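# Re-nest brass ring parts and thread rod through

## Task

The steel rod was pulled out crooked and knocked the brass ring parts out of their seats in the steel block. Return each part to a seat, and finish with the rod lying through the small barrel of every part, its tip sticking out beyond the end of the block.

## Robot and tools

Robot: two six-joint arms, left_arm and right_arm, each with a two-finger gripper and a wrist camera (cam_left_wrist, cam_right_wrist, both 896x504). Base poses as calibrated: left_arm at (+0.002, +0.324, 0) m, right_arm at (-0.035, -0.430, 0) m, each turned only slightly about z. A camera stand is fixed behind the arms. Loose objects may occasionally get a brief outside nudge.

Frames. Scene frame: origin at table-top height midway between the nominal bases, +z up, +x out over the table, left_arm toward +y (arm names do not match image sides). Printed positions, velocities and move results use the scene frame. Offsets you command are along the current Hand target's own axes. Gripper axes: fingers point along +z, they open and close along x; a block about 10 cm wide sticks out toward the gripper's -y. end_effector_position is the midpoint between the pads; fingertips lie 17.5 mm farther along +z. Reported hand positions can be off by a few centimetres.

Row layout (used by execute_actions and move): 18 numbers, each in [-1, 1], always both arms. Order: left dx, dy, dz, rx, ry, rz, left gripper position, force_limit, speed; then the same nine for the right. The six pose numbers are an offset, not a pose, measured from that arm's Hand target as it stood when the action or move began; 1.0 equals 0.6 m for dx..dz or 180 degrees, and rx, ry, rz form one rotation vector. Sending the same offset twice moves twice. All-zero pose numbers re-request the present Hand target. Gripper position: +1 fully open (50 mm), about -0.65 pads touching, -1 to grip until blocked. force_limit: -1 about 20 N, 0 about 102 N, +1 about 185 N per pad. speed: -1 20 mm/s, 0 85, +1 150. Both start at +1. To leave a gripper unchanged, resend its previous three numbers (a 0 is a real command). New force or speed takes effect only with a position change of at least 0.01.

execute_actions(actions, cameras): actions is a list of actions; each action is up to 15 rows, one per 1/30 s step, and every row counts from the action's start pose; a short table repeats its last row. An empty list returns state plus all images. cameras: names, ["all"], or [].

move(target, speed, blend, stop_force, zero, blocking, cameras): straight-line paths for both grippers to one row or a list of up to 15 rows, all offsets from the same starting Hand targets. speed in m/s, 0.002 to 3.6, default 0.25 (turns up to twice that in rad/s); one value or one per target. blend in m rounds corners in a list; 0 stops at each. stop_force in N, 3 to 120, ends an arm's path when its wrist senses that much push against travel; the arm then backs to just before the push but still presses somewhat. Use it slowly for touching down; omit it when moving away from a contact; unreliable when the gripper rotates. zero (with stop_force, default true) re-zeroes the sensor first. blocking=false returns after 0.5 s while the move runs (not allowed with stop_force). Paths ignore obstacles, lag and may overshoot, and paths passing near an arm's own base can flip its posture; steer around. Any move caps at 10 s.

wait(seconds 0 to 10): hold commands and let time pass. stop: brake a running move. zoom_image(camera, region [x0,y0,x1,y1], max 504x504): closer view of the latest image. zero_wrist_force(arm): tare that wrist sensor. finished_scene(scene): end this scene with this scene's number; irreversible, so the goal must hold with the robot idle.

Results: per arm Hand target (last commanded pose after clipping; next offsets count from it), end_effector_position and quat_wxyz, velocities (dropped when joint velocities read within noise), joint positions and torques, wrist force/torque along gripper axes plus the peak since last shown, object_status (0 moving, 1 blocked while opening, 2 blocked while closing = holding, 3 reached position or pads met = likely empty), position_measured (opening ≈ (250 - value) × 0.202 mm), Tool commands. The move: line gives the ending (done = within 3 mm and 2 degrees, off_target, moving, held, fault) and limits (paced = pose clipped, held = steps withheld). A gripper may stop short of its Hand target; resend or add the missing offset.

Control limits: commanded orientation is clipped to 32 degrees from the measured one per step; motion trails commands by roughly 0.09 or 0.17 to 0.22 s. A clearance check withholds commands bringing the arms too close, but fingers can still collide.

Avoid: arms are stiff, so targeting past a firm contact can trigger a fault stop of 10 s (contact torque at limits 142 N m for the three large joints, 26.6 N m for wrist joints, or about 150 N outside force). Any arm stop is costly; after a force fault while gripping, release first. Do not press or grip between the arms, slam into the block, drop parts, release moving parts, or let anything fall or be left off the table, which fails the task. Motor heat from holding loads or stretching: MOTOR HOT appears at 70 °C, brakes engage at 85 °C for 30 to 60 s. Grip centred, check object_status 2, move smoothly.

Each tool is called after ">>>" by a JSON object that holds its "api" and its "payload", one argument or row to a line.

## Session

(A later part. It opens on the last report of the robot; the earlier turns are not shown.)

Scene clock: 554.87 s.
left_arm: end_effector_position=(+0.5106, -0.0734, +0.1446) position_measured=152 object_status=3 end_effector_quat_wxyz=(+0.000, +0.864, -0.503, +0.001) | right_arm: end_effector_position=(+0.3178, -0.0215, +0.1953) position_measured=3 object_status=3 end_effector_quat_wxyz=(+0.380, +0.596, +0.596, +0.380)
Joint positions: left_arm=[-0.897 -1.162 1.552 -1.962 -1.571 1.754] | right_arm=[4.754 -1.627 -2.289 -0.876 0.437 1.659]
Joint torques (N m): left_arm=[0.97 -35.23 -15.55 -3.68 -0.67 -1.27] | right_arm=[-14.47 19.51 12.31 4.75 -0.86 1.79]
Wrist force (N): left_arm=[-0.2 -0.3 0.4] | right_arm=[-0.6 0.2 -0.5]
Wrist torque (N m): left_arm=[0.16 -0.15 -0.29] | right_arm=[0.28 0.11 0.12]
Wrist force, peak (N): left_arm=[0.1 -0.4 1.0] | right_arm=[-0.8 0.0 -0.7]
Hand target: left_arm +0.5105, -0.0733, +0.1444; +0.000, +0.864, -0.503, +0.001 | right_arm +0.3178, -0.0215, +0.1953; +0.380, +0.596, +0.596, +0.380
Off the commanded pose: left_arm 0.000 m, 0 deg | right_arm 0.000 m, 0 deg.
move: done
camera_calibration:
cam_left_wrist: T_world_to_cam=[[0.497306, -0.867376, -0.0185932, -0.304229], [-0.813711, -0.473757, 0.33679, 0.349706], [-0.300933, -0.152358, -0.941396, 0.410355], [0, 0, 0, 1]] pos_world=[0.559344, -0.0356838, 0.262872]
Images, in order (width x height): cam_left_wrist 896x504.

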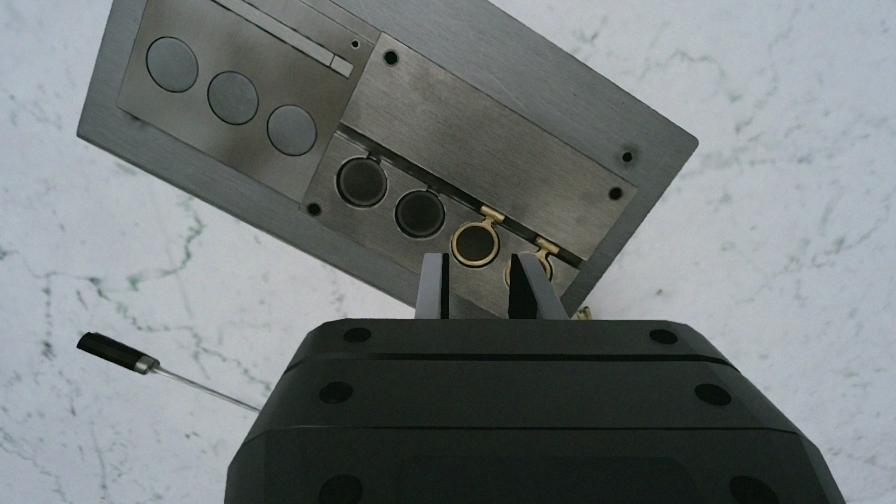

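>>> {"api": "move", "payload": {
  "target": [
    [0,0,-0.07,0,0,0,0,-1,-0.8,0,0,0,0,0,0,1,1,1],
    [0.1173,0.1463,-0.026,0,0,0.3533,0.1,-1,-0.5,0,0,0,0,0,0,1,1,1]
  ],
  "speed": 0.15,
  "cameras": ["all"]
}}

Scene clock: 575.47 s.
left_arm: end_effector_position=(+0.4690, -0.1779, +0.1601) position_measured=138 object_status=3 end_effector_quat_wxyz=(+0.000, -0.470, +0.883, -0.001) | right_arm: end_effector_position=(+0.3178, -0.0215, +0.1953) position_measured=3 object_status=3 end_effector_quat_wxyz=(+0.380, +0.596, +0.596, +0.380)
Joint positions: left_arm=[-1.043 -1.084 1.392 -1.881 -1.57 2.718] | right_arm=[4.754 -1.627 -2.289 -0.876 0.437 1.659]
Joint torques (N m): left_arm=[8.07 -55.84 -14.71 -1.57 -0.97 0.93] | right_arm=[-13.81 20.85 13.65 4.85 -0.88 1.83]
Wrist force (N): left_arm=[-0.2 -0.5 0.3] | right_arm=[-0.6 0.1 -0.5]
Wrist torque (N m): left_arm=[0.11 -0.21 -0.13] | right_arm=[0.27 0.13 0.12]
Wrist force, peak (N): left_arm=[-0.4 -0.3 2.6] | right_arm=[-0.9 0.0 -0.7]
Hand target: left_arm +0.4690, -0.1779, +0.1601; +0.000, -0.470, +0.883, -0.001 | right_arm +0.3178, -0.0215, +0.1953; +0.380, +0.596, +0.596, +0.380
Off the commanded pose: left_arm 0.000 m, 0 deg | right_arm 0.000 m, 0 deg.
move: done
camera_calibration:
cam_left_wrist: T_world_to_cam=[[-0.555673, -0.83116, -0.0200124, 0.126614], [-0.786783, 0.517921, 0.335755, 0.425086], [-0.268701, 0.202315, -0.941737, 0.444564], [0, 0, 0, 1]] pos_world=[0.524261, -0.204867, 0.278471]
cam_right_wrist: T_world_to_cam=[[0.000551825, 0.999839, 0.0179471, 0.026332], [0.103688, -0.0179076, 0.994449, -0.204463], [0.99461, 0.00131214, -0.103681, -0.169256], [0, 0, 0, 1]] pos_world=[0.18953, -0.0297671, 0.185306]

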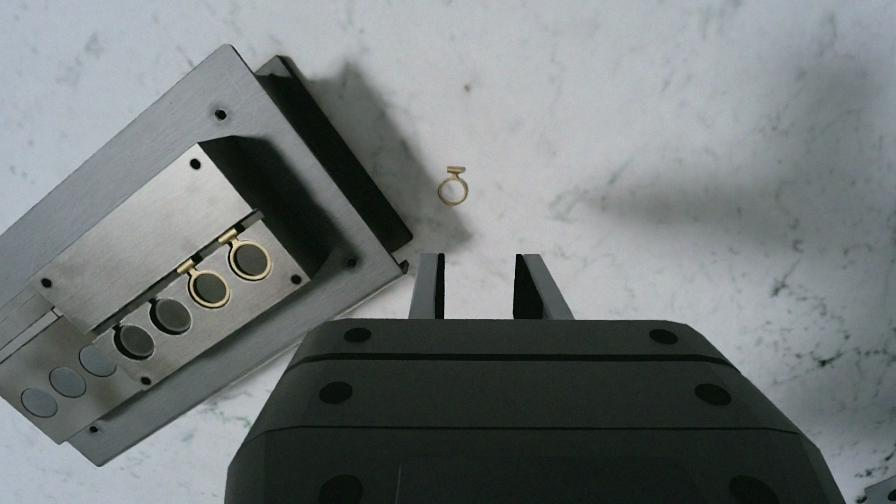

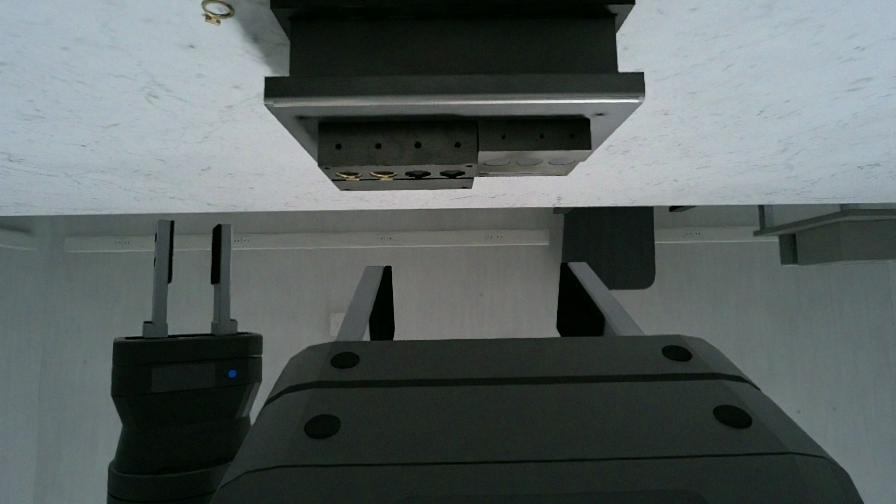

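>>> {"api": "move", "payload": {
  "target": [-0.0137,-0.0051,0.05,0,0,0.1444,0.1,-1,-0.5,0,0,0,0,0,0,1,1,1],
  "speed": 0.12
}}

>>> {"api": "move", "payload": {
  "target": [0,0,0.05,-0.1389,0,0,0.1,-1,-0.5,0,0,0,0,0,0,1,1,1],
  "speed": 0.15,
  "cameras": ["all"]
}}

Scene clock: 646.87 s.
left_arm: end_effector_position=(+0.4762, -0.1727, +0.1300) position_measured=138 object_status=3 end_effector_quat_wxyz=(+0.000, -0.259, +0.966, -0.001) | right_arm: end_effector_position=(+0.3178, -0.0215, +0.1953) position_measured=3 object_status=3 end_effector_quat_wxyz=(+0.380, +0.596, +0.596, +0.380)
Joint positions: left_arm=[-1.03 -1.057 1.432 -1.947 -1.57 3.184] | right_arm=[4.754 -1.627 -2.289 -0.876 0.437 1.659]
Joint torques (N m): left_arm=[1.81 -52.87 -25.91 -1.24 -0.9 0.25] | right_arm=[-14.09 21.49 13.5 4.85 -0.79 1.85]
Wrist force (N): left_arm=[-0.1 -0.6 0.3] | right_arm=[-0.7 0.2 -0.5]
Wrist torque (N m): left_arm=[0.05 -0.20 -0.11] | right_arm=[0.29 0.13 0.12]
Wrist force, peak (N): left_arm=[-0.7 -0.8 0.3] | right_arm=[-0.6 0.1 -0.8]
Hand target: left_arm +0.4761, -0.1728, +0.1301; +0.000, -0.259, +0.966, -0.001 | right_arm +0.3178, -0.0215, +0.1953; +0.380, +0.596, +0.596, +0.380
Off the commanded pose: left_arm 0.000 m, 0 deg | right_arm 0.000 m, 0 deg.
move: done

Scene clock: 648.80 s.
left_arm: end_effector_position=(+0.4762, -0.1729, +0.1001) position_measured=138 object_status=3 end_effector_quat_wxyz=(-0.056, -0.253, +0.943, +0.208) | right_arm: end_effector_position=(+0.3178, -0.0215, +0.1953) position_measured=3 object_status=3 end_effector_quat_wxyz=(+0.380, +0.596, +0.596, +0.380)
Joint positions: left_arm=[-1.036 -0.762 0.964 -1.338 -1.555 3.175] | right_arm=[4.754 -1.627 -2.289 -0.876 0.437 1.659]
Joint torques (N m): left_arm=[-1.53 -56.63 -22.96 -0.35 -1.08 0.45] | right_arm=[-13.67 21.9 13.69 4.81 -0.68 1.82]
Wrist force (N): left_arm=[-0.7 -0.5 0.6] | right_arm=[-0.5 0.2 -0.6]
Wrist torque (N m): left_arm=[0.16 -0.10 -0.34] | right_arm=[0.29 0.11 0.12]
Wrist force, peak (N): left_arm=[-0.7 -0.9 0.9] | right_arm=[-0.8 0.1 -0.7]
Hand target: left_arm +0.4762, -0.1728, +0.1001; -0.056, -0.253, +0.943, +0.208 | right_arm +0.3178, -0.0215, +0.1953; +0.380, +0.596, +0.596, +0.380
Off the commanded pose: left_arm 0.000 m, 0 deg | right_arm 0.000 m, 0 deg.
move: done
camera_calibration:
cam_left_wrist: T_world_to_cam=[[-0.868206, -0.495781, -0.0204784, 0.340436], [-0.365426, 0.610921, 0.70231, 0.226973], [-0.335681, 0.617233, -0.711577, 0.469516], [0, 0, 0, 1]] pos_world=[0.536119, -0.259682, 0.181663]
cam_right_wrist: T_world_to_cam=[[0.000551825, 0.999839, 0.0179471, 0.026332], [0.103688, -0.0179076, 0.994449, -0.204463], [0.99461, 0.00131214, -0.103681, -0.169256], [0, 0, 0, 1]] pos_world=[0.18953, -0.0297671, 0.185306]

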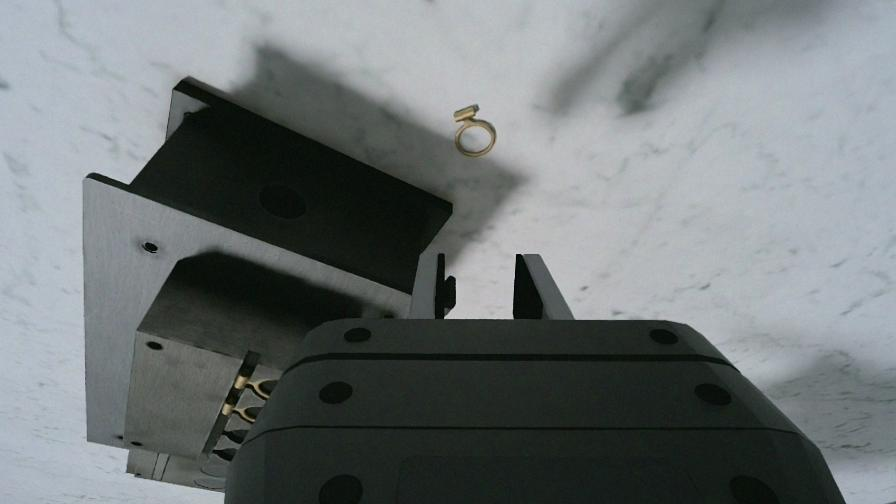

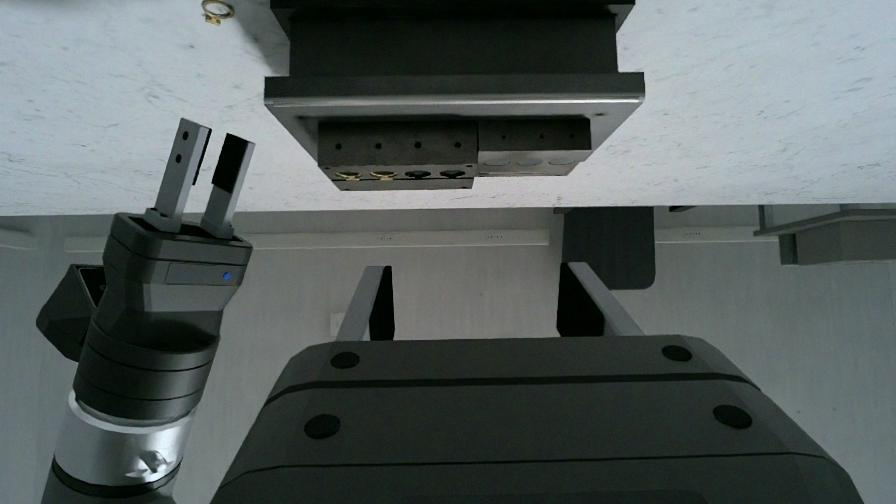

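>>> {"api": "move", "payload": {
  "target": [0,-0.0452,0.0893,0,0,0,0.1,-1,-0.5,0,0,0,0,0,0,1,1,1],
  "speed": 0.08,
  "stop_force": 6,
  "cameras": ["all"]
}}

Scene clock: 659.27 s.
left_arm: end_effector_position=(+0.4772, -0.1746, +0.0401) position_measured=138 object_status=3 end_effector_quat_wxyz=(-0.056, -0.253, +0.943, +0.208) | right_arm: end_effector_position=(+0.3178, -0.0215, +0.1953) position_measured=3 object_status=3 end_effector_quat_wxyz=(+0.380, +0.596, +0.596, +0.380)
Joint positions: left_arm=[-1.036 -0.713 1.033 -1.456 -1.555 3.175] | right_arm=[4.754 -1.627 -2.289 -0.876 0.437 1.659]
Joint torques (N m): left_arm=[-9.01 -66.88 -30.51 -2.3 -0.33 -1.36] | right_arm=[-13.27 22.23 14.31 4.79 -0.82 1.84]
Wrist force (N): left_arm=[-0.5 -0.3 0.7] | right_arm=[-0.7 0.1 -0.6]
Wrist torque (N m): left_arm=[0.18 -0.14 -0.35] | right_arm=[0.26 0.14 0.12]
Wrist force, peak (N): left_arm=[-0.6 -0.9 1.8] | right_arm=[-0.6 0.0 -0.9]
Hand target: left_arm +0.4772, -0.1746, +0.0401; -0.056, -0.253, +0.943, +0.208 | right_arm +0.3178, -0.0215, +0.1953; +0.380, +0.596, +0.596, +0.380
Off the commanded pose: left_arm 0.000 m, 0 deg | right_arm 0.000 m, 0 deg.
move: done
camera_calibration:
cam_left_wrist: T_world_to_cam=[[-0.86818, -0.495832, -0.0203643, 0.339277], [-0.365323, 0.610815, 0.702455, 0.270522], [-0.335861, 0.617297, -0.711436, 0.428265], [0, 0, 0, 1]] pos_world=[0.537219, -0.261382, 0.121563]
cam_right_wrist: T_world_to_cam=[[0.000551825, 0.999839, 0.0179471, 0.026332], [0.103688, -0.0179076, 0.994449, -0.204463], [0.99461, 0.00131214, -0.103681, -0.169256], [0, 0, 0, 1]] pos_world=[0.18953, -0.0297671, 0.185306]

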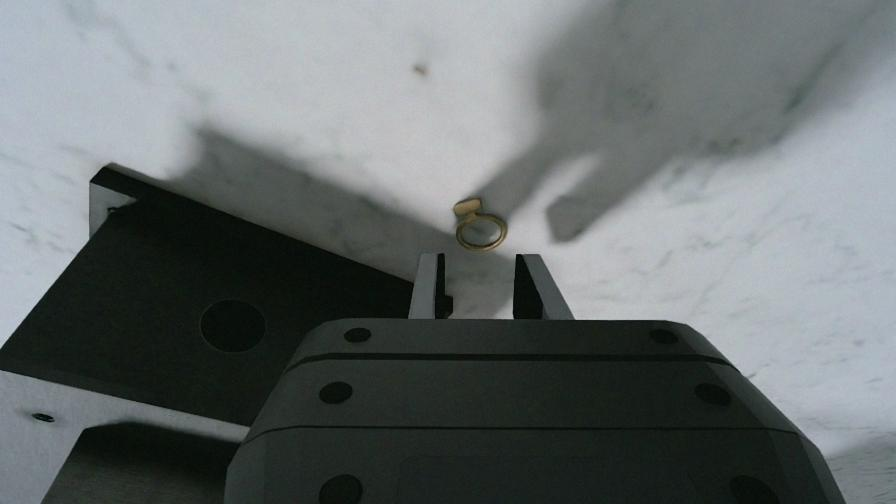

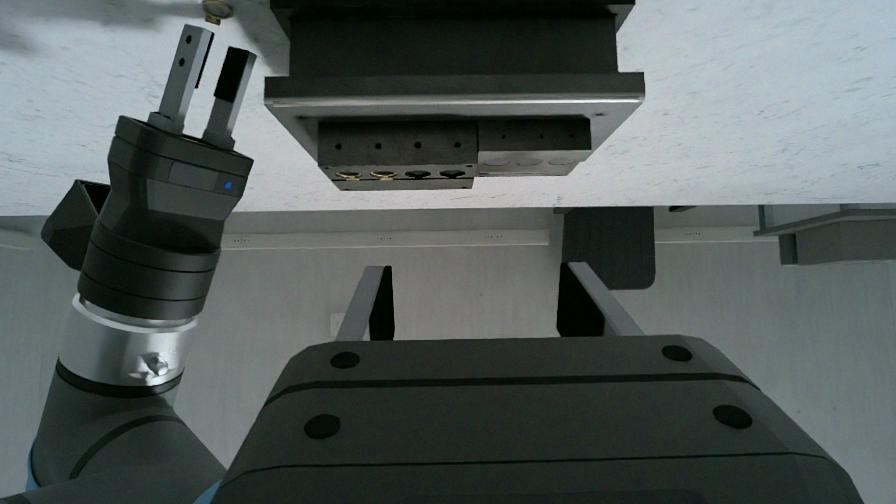

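>>> {"api": "move", "payload": {
  "target": [0.002,-0.0095,0.0222,0,0,0,0.1,-1,-0.5,0,0,0,0,0,0,1,1,1],
  "speed": 0.03,
  "stop_force": 5,
  "cameras": ["cam_left_wrist"]
}}

>>> {"api": "move", "payload": {
  "target": [0,-0.0092,0.0197,0,0,0,0.1,-1,-0.5,0,0,0,0,0,0,1,1,1],
  "speed": 0.004,
  "stop_force": 3,
  "cameras": ["cam_left_wrist"]
}}

Scene clock: 671.40 s.
left_arm: end_effector_position=(+0.4759, -0.1748, +0.0256) position_measured=138 object_status=3 end_effector_quat_wxyz=(-0.056, -0.253, +0.943, +0.208) | right_arm: end_effector_position=(+0.3178, -0.0215, +0.1953) position_measured=3 object_status=3 end_effector_quat_wxyz=(+0.380, +0.596, +0.596, +0.380)
Joint positions: left_arm=[-1.037 -0.702 1.051 -1.486 -1.556 3.173] | right_arm=[4.754 -1.627 -2.289 -0.876 0.437 1.659]
Joint torques (N m): left_arm=[-0.5 -66.78 -30.3 0.33 -0.5 0.55] | right_arm=[-14.3 23.34 15.17 4.81 -0.8 1.82]
Wrist force (N): left_arm=[-0.4 -0.3 0.6] | right_arm=[-0.5 0.2 -0.5]
Wrist torque (N m): left_arm=[0.19 -0.16 -0.34] | right_arm=[0.28 0.11 0.12]
Wrist force, peak (N): left_arm=[-0.1 -0.5 1.2] | right_arm=[-0.8 0.1 -0.6]
Hand target: left_arm +0.4760, -0.1748, +0.0256; -0.056, -0.253, +0.943, +0.208 | right_arm +0.3178, -0.0215, +0.1953; +0.380, +0.596, +0.596, +0.380
Off the commanded pose: left_arm 0.000 m, 0 deg | right_arm 0.000 m, 0 deg.
move: done
camera_calibration:
cam_left_wrist: T_world_to_cam=[[-0.868209, -0.495778, -0.0204259, 0.337742], [-0.365336, 0.610838, 0.702429, 0.280361], [-0.335772, 0.617318, -0.71146, 0.41773], [0, 0, 0, 1]] pos_world=[0.535919, -0.261682, 0.107163]
Images, in order (width x height): cam_left_wrist 896x504.

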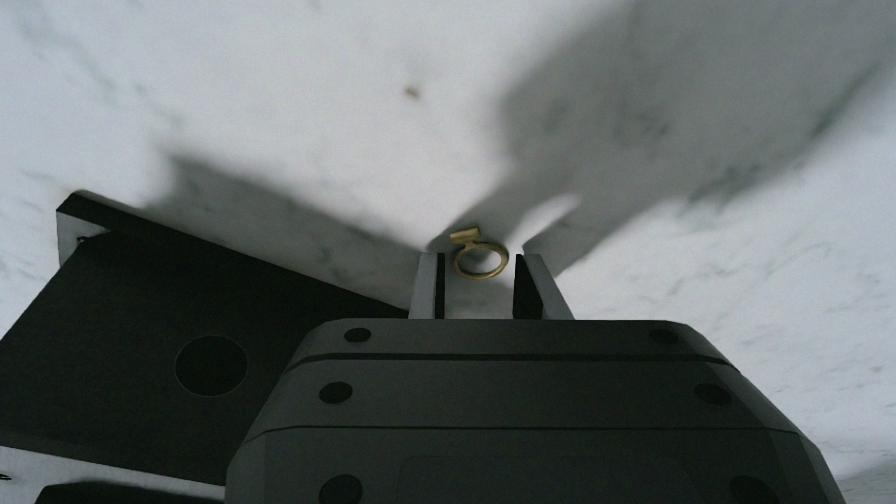

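Scene clock: 673.13 s.
left_arm: end_effector_position=(+0.4760, -0.1748, +0.0225) position_measured=138 object_status=3 end_effector_quat_wxyz=(-0.056, -0.253, +0.943, +0.208) | right_arm: end_effector_position=(+0.3178, -0.0215, +0.1953) position_measured=3 object_status=3 end_effector_quat_wxyz=(+0.380, +0.596, +0.596, +0.380)
Joint positions: left_arm=[-1.037 -0.699 1.054 -1.491 -1.556 3.173] | right_arm=[4.754 -1.627 -2.289 -0.876 0.437 1.659]
Joint torques (N m): left_arm=[3.17 -63.68 -23.19 -0.04 0.61 0.46] | right_arm=[-14.42 22.92 15.03 4.8 -0.74 1.72]
Wrist force (N): left_arm=[-0.4 2.7 -4.4] | right_arm=[-0.6 0.2 -0.9]
Wrist torque (N m): left_arm=[0.23 -0.17 -0.35] | right_arm=[0.29 0.13 0.12]
Wrist force, peak (N): left_arm=[-0.3 4.6 -6.7] | right_arm=[-0.8 0.0 -0.8]
Hand target: left_arm +0.4760, -0.1748, +0.0225; -0.056, -0.253, +0.943, +0.208 (not the last commanded pose) | right_arm +0.3178, -0.0215, +0.1953; +0.380, +0.596, +0.596, +0.380
Off the commanded pose: left_arm 0.010 m, 0 deg | right_arm 0.000 m, 0 deg.
move: contact (left_arm)
camera_calibration:
cam_left_wrist: T_world_to_cam=[[-0.86818, -0.495832, -0.0203643, 0.337643], [-0.365323, 0.610815, 0.702455, 0.282523], [-0.335861, 0.617297, -0.711436, 0.415564], [0, 0, 0, 1]] pos_world=[0.535919, -0.261682, 0.104063]
Images, in order (width x height): cam_left_wrist 896x504.

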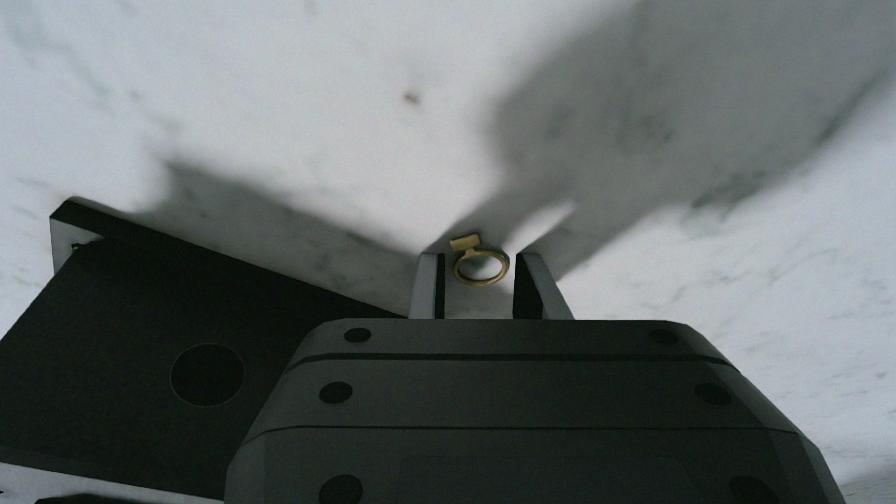

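>>> {"api": "move", "payload": {
  "target": [0,0.0082,0.002,0,0,0,0.1,-1,-0.5,0,0,0,0,0,0,1,1,1],
  "speed": 0.01,
  "cameras": ["all"]
}}

>>> {"api": "zoom_image", "payload": {
  "camera": "cam_left_wrist",
  "region": [390, 210, 590, 320]
}}

>>> {"api": "zoom_image", "payload": {
  "camera": "cam_right_wrist",
  "region": [100, 0, 400, 200]
}}

Scene clock: 687.37 s.
left_arm: end_effector_position=(+0.4734, -0.1705, +0.0235) position_measured=138 object_status=3 end_effector_quat_wxyz=(-0.056, -0.253, +0.943, +0.208) | right_arm: end_effector_position=(+0.3178, -0.0215, +0.1953) position_measured=3 object_status=3 end_effector_quat_wxyz=(+0.380, +0.596, +0.596, +0.380)
Joint positions: left_arm=[-1.037 -0.712 1.077 -1.501 -1.556 3.174] | right_arm=[4.754 -1.627 -2.289 -0.876 0.437 1.659]
Joint torques (N m): left_arm=[8.02 -53.83 -27.12 -1.21 1.37 1.03] | right_arm=[-13.12 23.37 15.21 4.7 -0.8 1.76]
Wrist force (N): left_arm=[-0.3 -0.2 0.6] | right_arm=[-0.5 0.1 -0.5]
Wrist torque (N m): left_arm=[0.20 -0.18 -0.34] | right_arm=[0.27 0.10 0.12]
Wrist force, peak (N): left_arm=[-0.4 2.8 -4.5] | right_arm=[-0.8 0.2 -0.7]
Hand target: left_arm +0.4735, -0.1705, +0.0235; -0.056, -0.253, +0.943, +0.208 | right_arm +0.3178, -0.0215, +0.1953; +0.380, +0.596, +0.596, +0.380
Off the commanded pose: left_arm 0.000 m, 0 deg | right_arm 0.000 m, 0 deg.
move: done
camera_calibration:
cam_left_wrist: T_world_to_cam=[[-0.86819, -0.495812, -0.0203913, 0.337688], [-0.365383, 0.610917, 0.702336, 0.27829], [-0.335769, 0.617212, -0.711554, 0.412661], [0, 0, 0, 1]] pos_world=[0.533419, -0.257282, 0.105063]
cam_right_wrist: T_world_to_cam=[[0.000551825, 0.999839, 0.0179471, 0.026332], [0.103688, -0.0179076, 0.994449, -0.204463], [0.99461, 0.00131214, -0.103681, -0.169256], [0, 0, 0, 1]] pos_world=[0.18953, -0.0297671, 0.185306]

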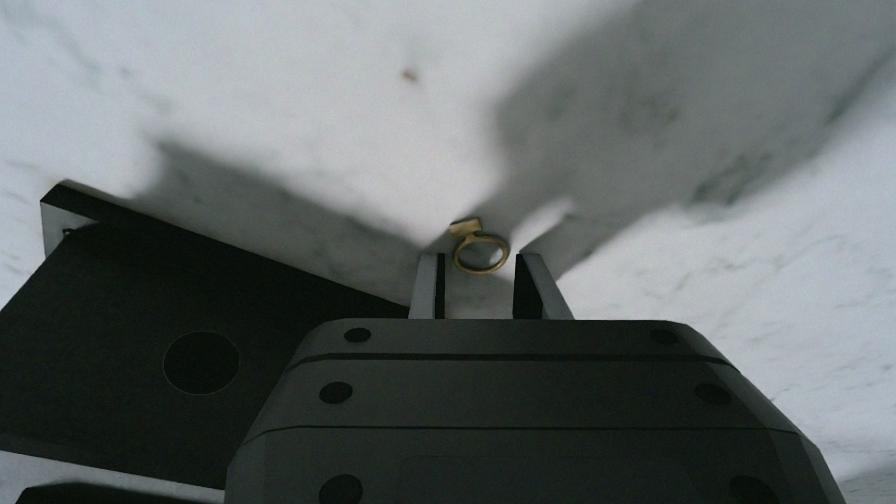

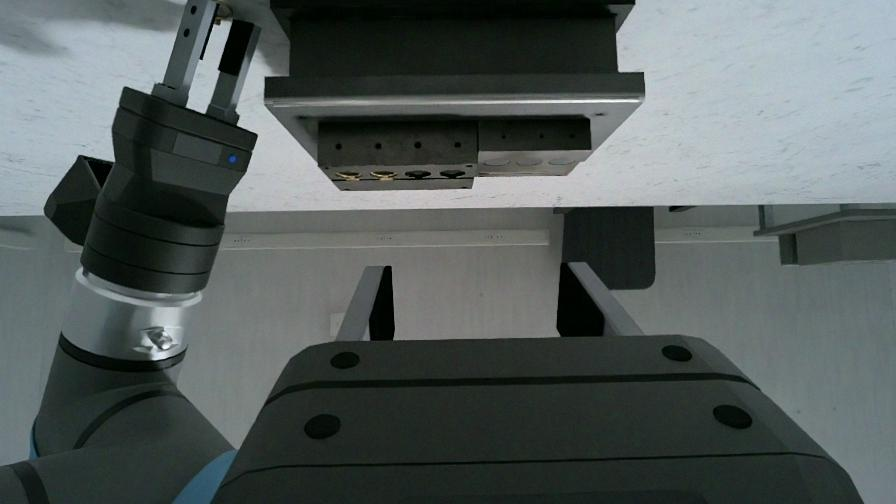

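Scaled by 2.520 from the camera's 896x504 image, which has a finer 1280x720 frame.

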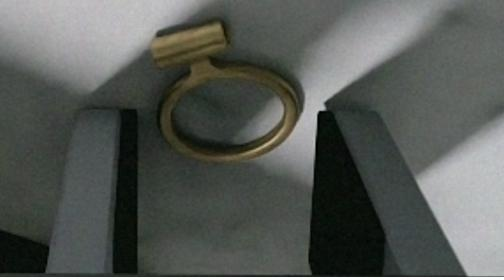

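Scaled by 1.680 from the camera's 896x504 image, which has a finer 1280x720 frame.

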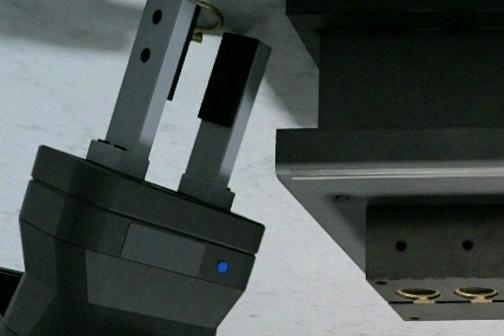

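>>> {"api": "move", "payload": {
  "target": [0,-0.0043,-0.0004,0,0,0,0.1,-1,-0.5,0,0,0,0,0,0,1,1,1],
  "speed": 0.01
}}

>>> {"api": "move", "payload": {
  "target": [0,0,0,0,0,0,-1,-1,-1,0,0,0,0,0,0,1,1,1],
  "speed": 0.01,
  "cameras": ["cam_left_wrist"]
}}

>>> {"api": "zoom_image", "payload": {
  "camera": "cam_left_wrist",
  "region": [390, 210, 590, 320]
}}

Scene clock: 701.17 s.
left_arm: end_effector_position=(+0.4748, -0.1726, +0.0226) position_measured=138 object_status=3 end_effector_quat_wxyz=(-0.056, -0.253, +0.943, +0.208) | right_arm: end_effector_position=(+0.3178, -0.0215, +0.1953) position_measured=3 object_status=3 end_effector_quat_wxyz=(+0.380, +0.596, +0.596, +0.380)
Joint positions: left_arm=[-1.037 -0.705 1.065 -1.497 -1.556 3.174] | right_arm=[4.754 -1.627 -2.289 -0.876 0.437 1.659]
Joint torques (N m): left_arm=[-4.83 -61 -21.91 -0.55 -0.3 -0.86] | right_arm=[-13.67 24.72 15.67 4.7 -0.88 1.82]
Wrist force (N): left_arm=[-0.2 -0.4 0.2] | right_arm=[-0.8 0.2 -0.5]
Wrist torque (N m): left_arm=[0.16 -0.19 -0.35] | right_arm=[0.29 0.16 0.12]
Wrist force, peak (N): left_arm=[-0.6 -0.2 0.8] | right_arm=[-0.7 0.0 -0.8]
Hand target: left_arm +0.4747, -0.1726, +0.0226; -0.056, -0.253, +0.943, +0.208 | right_arm +0.3178, -0.0215, +0.1953; +0.380, +0.596, +0.596, +0.380
Off the commanded pose: left_arm 0.000 m, 0 deg | right_arm 0.000 m, 0 deg.
move: done

Scene clock: 701.73 s.
left_arm: end_effector_position=(+0.4747, -0.1726, +0.0226) position_measured=172 object_status=2 end_effector_quat_wxyz=(-0.056, -0.253, +0.943, +0.208) | right_arm: end_effector_position=(+0.3178, -0.0215, +0.1953) position_measured=3 object_status=3 end_effector_quat_wxyz=(+0.380, +0.596, +0.596, +0.380)
Joint positions: left_arm=[-1.037 -0.705 1.066 -1.497 -1.556 3.174] | right_arm=[4.754 -1.627 -2.289 -0.876 0.437 1.659]
Joint torques (N m): left_arm=[-5.45 -64.06 -15.21 -2.54 -1.02 -0.89] | right_arm=[-13.75 24.47 15.92 4.65 -0.84 1.84]
Wrist force (N): left_arm=[-1.4 1.2 -3.3] | right_arm=[-0.4 -0.1 -0.5]
Wrist torque (N m): left_arm=[0.18 -0.13 -0.35] | right_arm=[0.23 0.09 0.12]
Wrist force, peak (N): left_arm=[-1.4 1.2 -3.3] | right_arm=[-0.8 0.2 -0.6]
Hand target: left_arm +0.4747, -0.1726, +0.0226; -0.056, -0.253, +0.943, +0.208 | right_arm +0.3178, -0.0215, +0.1953; +0.380, +0.596, +0.596, +0.380
Off the commanded pose: left_arm 0.000 m, 0 deg | right_arm 0.000 m, 0 deg.
move: done
camera_calibration:
cam_left_wrist: T_world_to_cam=[[-0.868209, -0.495778, -0.0204259, 0.33773], [-0.365336, 0.610838, 0.702429, 0.280686], [-0.335772, 0.617318, -0.71146, 0.413834], [0, 0, 0, 1]] pos_world=[0.534719, -0.259482, 0.104163]
Images, in order (width x height): cam_left_wrist 896x504.

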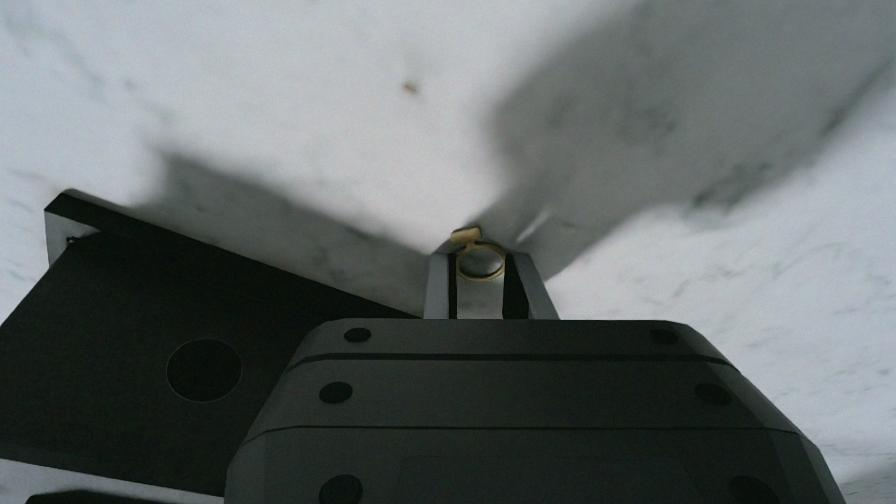

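Scaled by 2.520 from the camera's 896x504 image, which has a finer 1280x720 frame.

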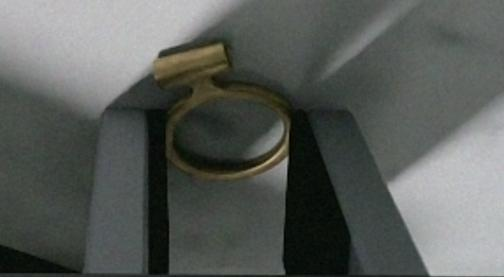

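>>> {"api": "move", "payload": {
  "target": [
    [0,0.0021,-0.0045,0,0,0,-1,-1,-1,0,0,0,0,0,0,1,1,1],
    [0.0375,-0.0568,-0.032,0,0,0,-1,-1,-1,0,0,0,0,0,0,1,1,1],
    [0.0375,-0.0587,-0.028,0,0,0,-1,-1,-1,0,0,0,0,0,0,1,1,1]
  ],
  "speed": [0.02,0.06,0.01],
  "cameras": ["cam_left_wrist"]
}}

>>> {"api": "zoom_image", "payload": {
  "camera": "cam_left_wrist",
  "region": [390, 210, 590, 320]
}}

Scene clock: 709.87 s.
left_arm: end_effector_position=(+0.4747, -0.2177, +0.0229) position_measured=173 object_status=2 end_effector_quat_wxyz=(-0.056, -0.253, +0.943, +0.208) | right_arm: end_effector_position=(+0.3178, -0.0215, +0.1953) position_measured=3 object_status=3 end_effector_quat_wxyz=(+0.380, +0.596, +0.596, +0.380)
Joint positions: left_arm=[-1.066 -0.612 0.887 -1.411 -1.568 3.147] | right_arm=[4.754 -1.627 -2.289 -0.876 0.437 1.659]
Joint torques (N m): left_arm=[8.76 -60.01 -17.33 -1.48 1.53 1.3] | right_arm=[-14.14 24.36 15.82 4.74 -0.82 1.73]
Wrist force (N): left_arm=[-0.5 0.2 0.1] | right_arm=[-0.7 0.2 -0.5]
Wrist torque (N m): left_arm=[0.27 -0.13 -0.36] | right_arm=[0.28 0.13 0.12]
Wrist force, peak (N): left_arm=[-1.1 2.3 -6.4] | right_arm=[-0.8 0.1 -0.9]
Hand target: left_arm +0.4747, -0.2177, +0.0230; -0.056, -0.253, +0.943, +0.208 | right_arm +0.3178, -0.0215, +0.1953; +0.380, +0.596, +0.596, +0.380
Off the commanded pose: left_arm 0.000 m, 0 deg | right_arm 0.000 m, 0 deg.
move: done
camera_calibration:
cam_left_wrist: T_world_to_cam=[[-0.868209, -0.495779, -0.0204264, 0.315426], [-0.365337, 0.610837, 0.702429, 0.307963], [-0.335772, 0.617318, -0.71146, 0.441827], [0, 0, 0, 1]] pos_world=[0.534719, -0.304482, 0.104463]
Images, in order (width x height): cam_left_wrist 896x504.

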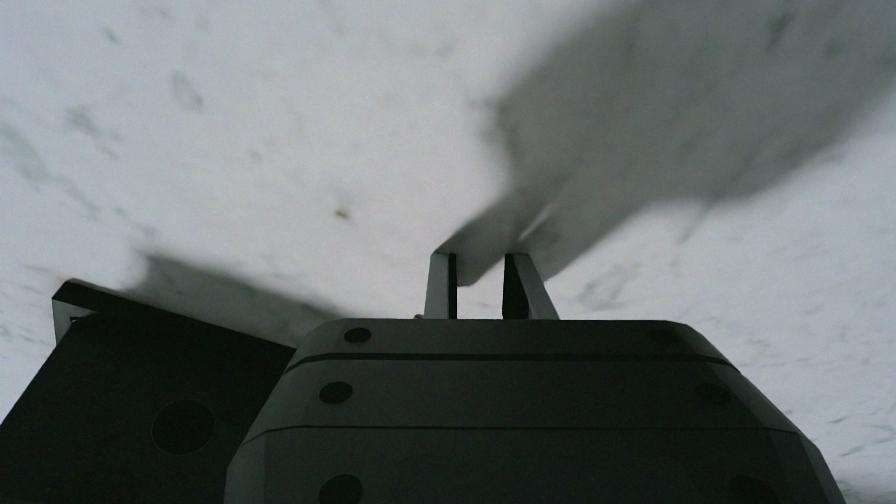

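Scaled by 2.520 from the camera's 896x504 image, which has a finer 1280x720 frame.

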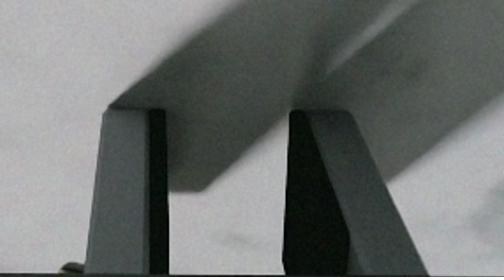

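>>> {"api": "move", "payload": {
  "target": [
    [0,0.0352,-0.0755,0,0,0,0.1,-1,-0.5,0,0,0,0,0,0,1,1,1]
  ],
  "speed": 0.08,
  "cameras": ["all"]
}}

Scene clock: 713.97 s.
left_arm: end_effector_position=(+0.4747, -0.2176, +0.0730) position_measured=138 object_status=3 end_effector_quat_wxyz=(-0.056, -0.253, +0.943, +0.208) | right_arm: end_effector_position=(+0.3178, -0.0215, +0.1953) position_measured=3 object_status=3 end_effector_quat_wxyz=(+0.380, +0.596, +0.596, +0.380)
Joint positions: left_arm=[-1.066 -0.647 0.823 -1.312 -1.568 3.147] | right_arm=[4.754 -1.627 -2.289 -0.876 0.437 1.659]
Joint torques (N m): left_arm=[3.55 -55.72 -13.31 -2.72 1.01 0.09] | right_arm=[-13.62 24.85 16.08 4.59 -0.88 1.79]
Wrist force (N): left_arm=[-0.6 -0.2 0.3] | right_arm=[-0.6 0.2 -0.4]
Wrist torque (N m): left_arm=[0.18 -0.10 -0.35] | right_arm=[0.29 0.12 0.12]
Wrist force, peak (N): left_arm=[-0.3 -0.8 1.7] | right_arm=[-0.9 0.1 -0.6]
Hand target: left_arm +0.4747, -0.2176, +0.0730; -0.056, -0.253, +0.943, +0.208 | right_arm +0.3178, -0.0215, +0.1953; +0.380, +0.596, +0.596, +0.380
Off the commanded pose: left_arm 0.000 m, 0 deg | right_arm 0.000 m, 0 deg.
move: done
camera_calibration:
cam_left_wrist: T_world_to_cam=[[-0.868177, -0.495834, -0.0204172, 0.316416], [-0.365414, 0.610899, 0.702336, 0.272776], [-0.335769, 0.617212, -0.711553, 0.477523], [0, 0, 0, 1]] pos_world=[0.534719, -0.304482, 0.154663]
cam_right_wrist: T_world_to_cam=[[0.000551825, 0.999839, 0.0179471, 0.026332], [0.103688, -0.0179076, 0.994449, -0.204463], [0.99461, 0.00131214, -0.103681, -0.169256], [0, 0, 0, 1]] pos_world=[0.18953, -0.0297671, 0.185306]

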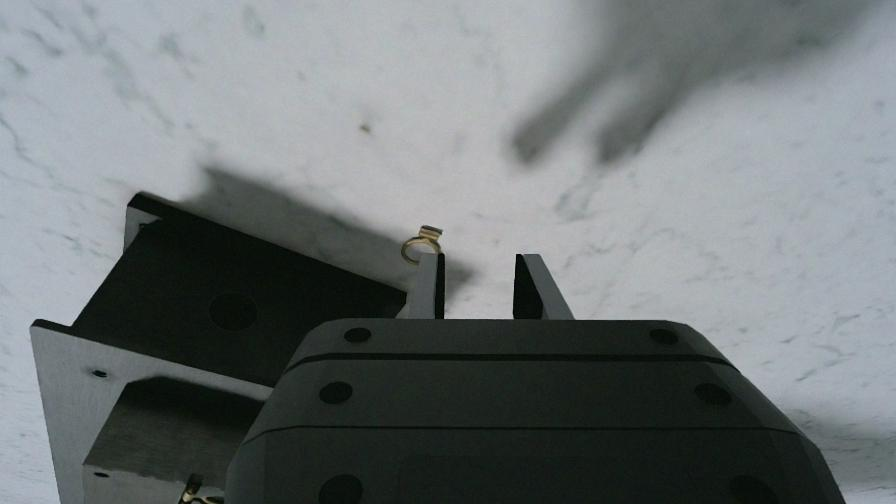

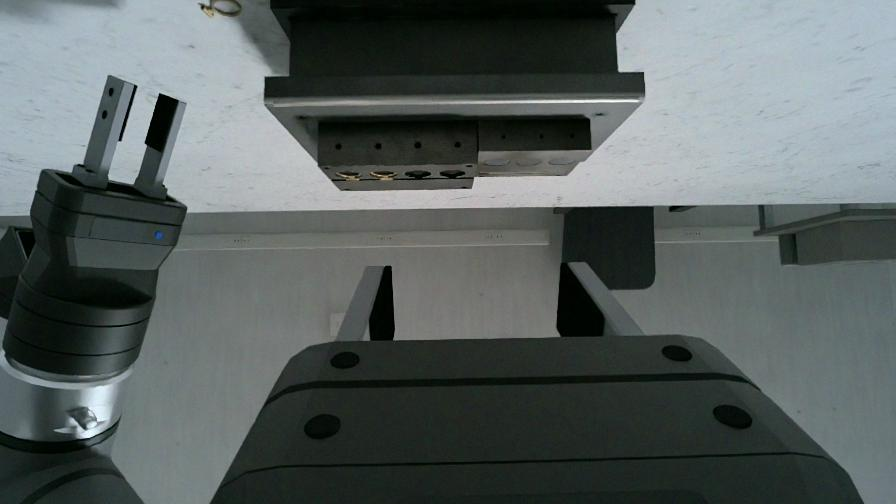

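>>> {"api": "move", "payload": {
  "target": [-0.044,0.0655,0.0452,0.0706,-0.0530,0.1584,0.1,-1,-0.5,0,0,0,0,0,0,1,1,1],
  "speed": 0.1,
  "cameras": ["all"]
}}

Scene clock: 744.27 s.
left_arm: end_effector_position=(+0.4740, -0.1636, +0.0650) position_measured=138 object_status=3 end_effector_quat_wxyz=(+0.001, +0.000, +0.995, +0.104) | right_arm: end_effector_position=(+0.3178, -0.0215, +0.1953) position_measured=3 object_status=3 end_effector_quat_wxyz=(+0.380, +0.596, +0.596, +0.380)
Joint positions: left_arm=[-1.066 -0.933 1.375 -1.833 -1.465 3.662] | right_arm=[4.754 -1.627 -2.289 -0.876 0.437 1.659]
Joint torques (N m): left_arm=[0.5 -45.58 -30.78 -0.95 -0.84 -0.67] | right_arm=[-13.83 25.79 17.08 4.6 -0.75 1.84]
Wrist force (N): left_arm=[-0.3 -0.4 0.6] | right_arm=[-0.5 0.1 -0.5]
Wrist torque (N m): left_arm=[0.17 -0.20 -0.23] | right_arm=[0.27 0.11 0.12]
Wrist force, peak (N): left_arm=[-1.0 -0.1 0.3] | right_arm=[-0.8 0.2 -0.8]
Hand target: left_arm +0.4740, -0.1636, +0.0649; +0.001, +0.000, +0.995, +0.104 | right_arm +0.3178, -0.0215, +0.1953; +0.380, +0.596, +0.596, +0.380
Off the commanded pose: left_arm 0.000 m, 0 deg | right_arm 0.000 m, 0 deg.
move: done
camera_calibration:
cam_left_wrist: T_world_to_cam=[[-0.999761, -0.0000327471, -0.0218759, 0.485995], [-0.0115074, 0.851254, 0.524628, 0.1283], [0.0186048, 0.524754, -0.851051, 0.264116], [0, 0, 0, 1]] pos_world=[0.482442, -0.247796, 0.168098]
cam_right_wrist: T_world_to_cam=[[0.000551825, 0.999839, 0.0179471, 0.026332], [0.103688, -0.0179076, 0.994449, -0.204463], [0.99461, 0.00131214, -0.103681, -0.169256], [0, 0, 0, 1]] pos_world=[0.18953, -0.0297671, 0.185306]

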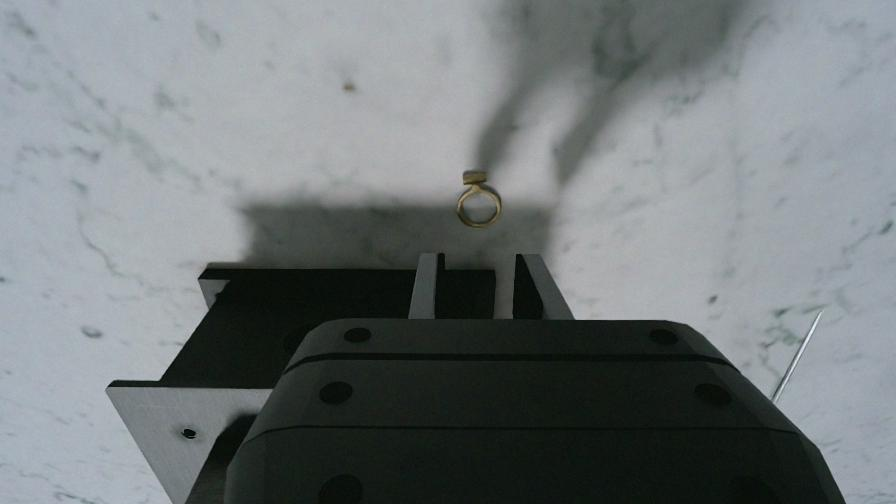

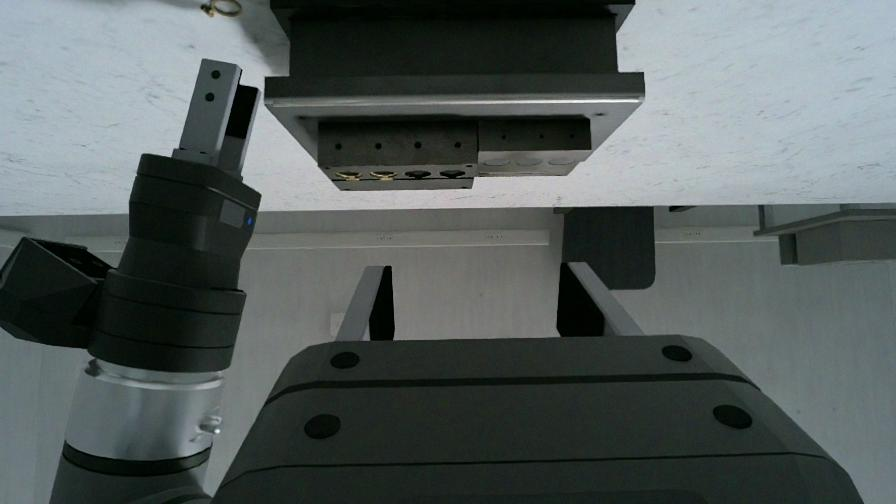

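>>> {"api": "move", "payload": {
  "target": [0,-0.0128,0.0603,0,0,0,0.1,-1,-0.5,0,0,0,0,0,0,1,1,1],
  "speed": 0.05,
  "stop_force": 6,
  "cameras": ["all"]
}}

>>> {"api": "move", "payload": {
  "target": [0,-0.0035,0.0163,0,0,0,0.1,-1,-0.5,0,0,0,0,0,0,1,1,1],
  "speed": 0.004,
  "stop_force": 3,
  "cameras": ["cam_left_wrist"]
}}

>>> {"api": "zoom_image", "payload": {
  "camera": "cam_left_wrist",
  "region": [390, 210, 590, 320]
}}

Scene clock: 755.30 s.
left_arm: end_effector_position=(+0.4740, -0.1637, +0.0280) position_measured=138 object_status=3 end_effector_quat_wxyz=(+0.001, +0.000, +0.995, +0.104) | right_arm: end_effector_position=(+0.3178, -0.0215, +0.1953) position_measured=3 object_status=3 end_effector_quat_wxyz=(+0.380, +0.596, +0.596, +0.380)
Joint positions: left_arm=[-1.066 -0.892 1.41 -1.908 -1.465 3.662] | right_arm=[4.754 -1.627 -2.289 -0.876 0.437 1.659]
Joint torques (N m): left_arm=[3.56 -59.92 -29.53 -1.71 -0.11 0.73] | right_arm=[-13.39 25.78 16.56 4.69 -0.74 1.78]
Wrist force (N): left_arm=[-0.4 -0.6 0.5] | right_arm=[-0.6 -0.1 -0.5]
Wrist torque (N m): left_arm=[0.12 -0.18 -0.23] | right_arm=[0.24 0.12 0.12]
Wrist force, peak (N): left_arm=[-0.4 -0.4 1.6] | right_arm=[-0.7 0.2 -0.7]
Hand target: left_arm +0.4740, -0.1637, +0.0280; +0.001, +0.000, +0.995, +0.104 | right_arm +0.3178, -0.0215, +0.1953; +0.380, +0.596, +0.596, +0.380
Off the commanded pose: left_arm 0.000 m, 0 deg | right_arm 0.000 m, 0 deg.
move: done
camera_calibration:
cam_left_wrist: T_world_to_cam=[[-0.999763, 0.00013509, -0.0217709, 0.485215], [-0.0113078, 0.8513, 0.524557, 0.14772], [0.0186044, 0.524679, -0.851097, 0.232668], [0, 0, 0, 1]] pos_world=[0.482441, -0.247895, 0.131099]
cam_right_wrist: T_world_to_cam=[[0.000551825, 0.999839, 0.0179471, 0.026332], [0.103688, -0.0179076, 0.994449, -0.204463], [0.99461, 0.00131214, -0.103681, -0.169256], [0, 0, 0, 1]] pos_world=[0.18953, -0.0297671, 0.185306]

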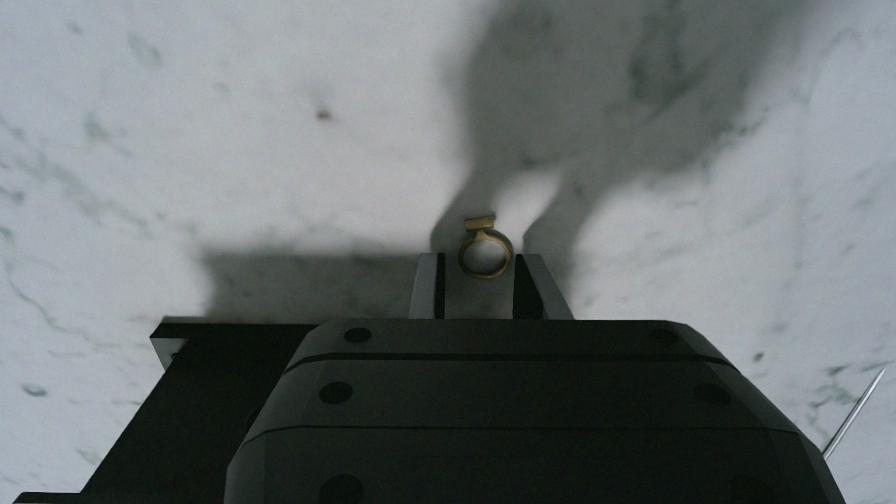

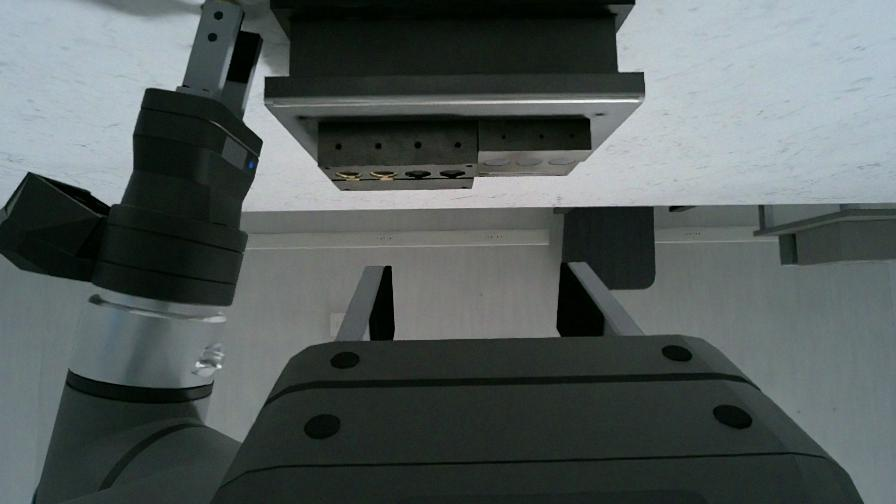

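Scene clock: 758.03 s.
left_arm: end_effector_position=(+0.4740, -0.1637, +0.0212) position_measured=138 object_status=3 end_effector_quat_wxyz=(+0.000, +0.000, +0.995, +0.104) | right_arm: end_effector_position=(+0.3178, -0.0215, +0.1953) position_measured=3 object_status=3 end_effector_quat_wxyz=(+0.380, +0.596, +0.596, +0.380)
Joint positions: left_arm=[-1.066 -0.884 1.415 -1.922 -1.465 3.662] | right_arm=[4.754 -1.627 -2.289 -0.876 0.437 1.659]
Joint torques (N m): left_arm=[5.3 -57.38 -21.84 -0.31 1.28 -0.13] | right_arm=[-14.16 25.76 17.36 4.59 -0.85 1.87]
Wrist force (N): left_arm=[-0.8 0.0 -3.2] | right_arm=[-0.6 0.0 -0.5]
Wrist torque (N m): left_arm=[0.19 -0.19 -0.24] | right_arm=[0.26 0.12 0.12]
Wrist force, peak (N): left_arm=[-0.1 1.5 -6.1] | right_arm=[-0.7 0.2 -0.8]
Hand target: left_arm +0.4740, -0.1637, +0.0212; +0.001, +0.000, +0.995, +0.104 (not the last commanded pose) | right_arm +0.3178, -0.0215, +0.1953; +0.380, +0.596, +0.596, +0.380
Off the commanded pose: left_arm 0.003 m, 0 deg | right_arm 0.000 m, 0 deg.
move: contact (left_arm)
camera_calibration:
cam_left_wrist: T_world_to_cam=[[-0.999763, 0.00013509, -0.0217709, 0.485067], [-0.0113078, 0.8513, 0.524557, 0.151287], [0.0186044, 0.524679, -0.851097, 0.22688], [0, 0, 0, 1]] pos_world=[0.482441, -0.247895, 0.124299]
Images, in order (width x height): cam_left_wrist 896x504.

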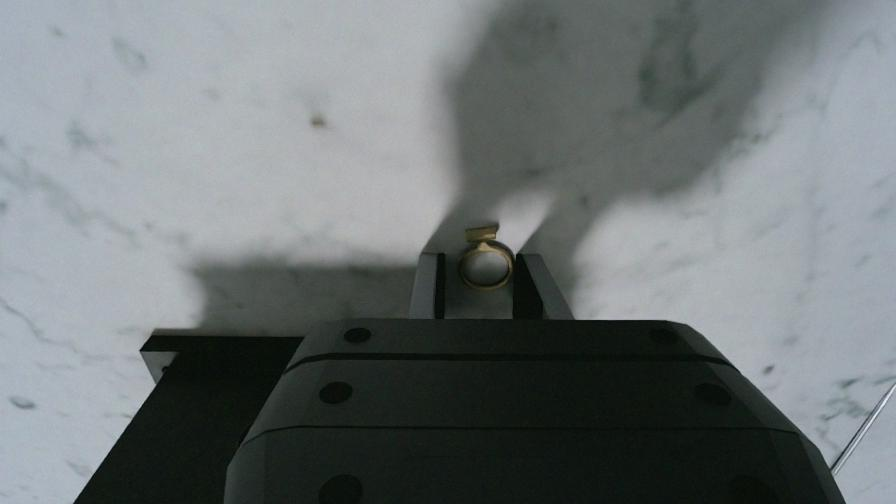

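Scaled by 2.520 from the camera's 896x504 image, which has a finer 1280x720 frame.

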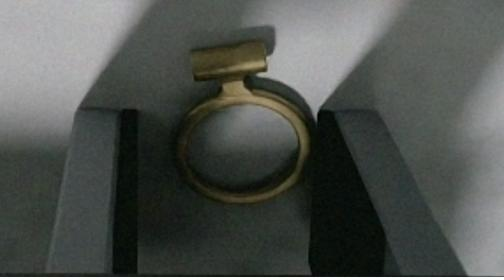

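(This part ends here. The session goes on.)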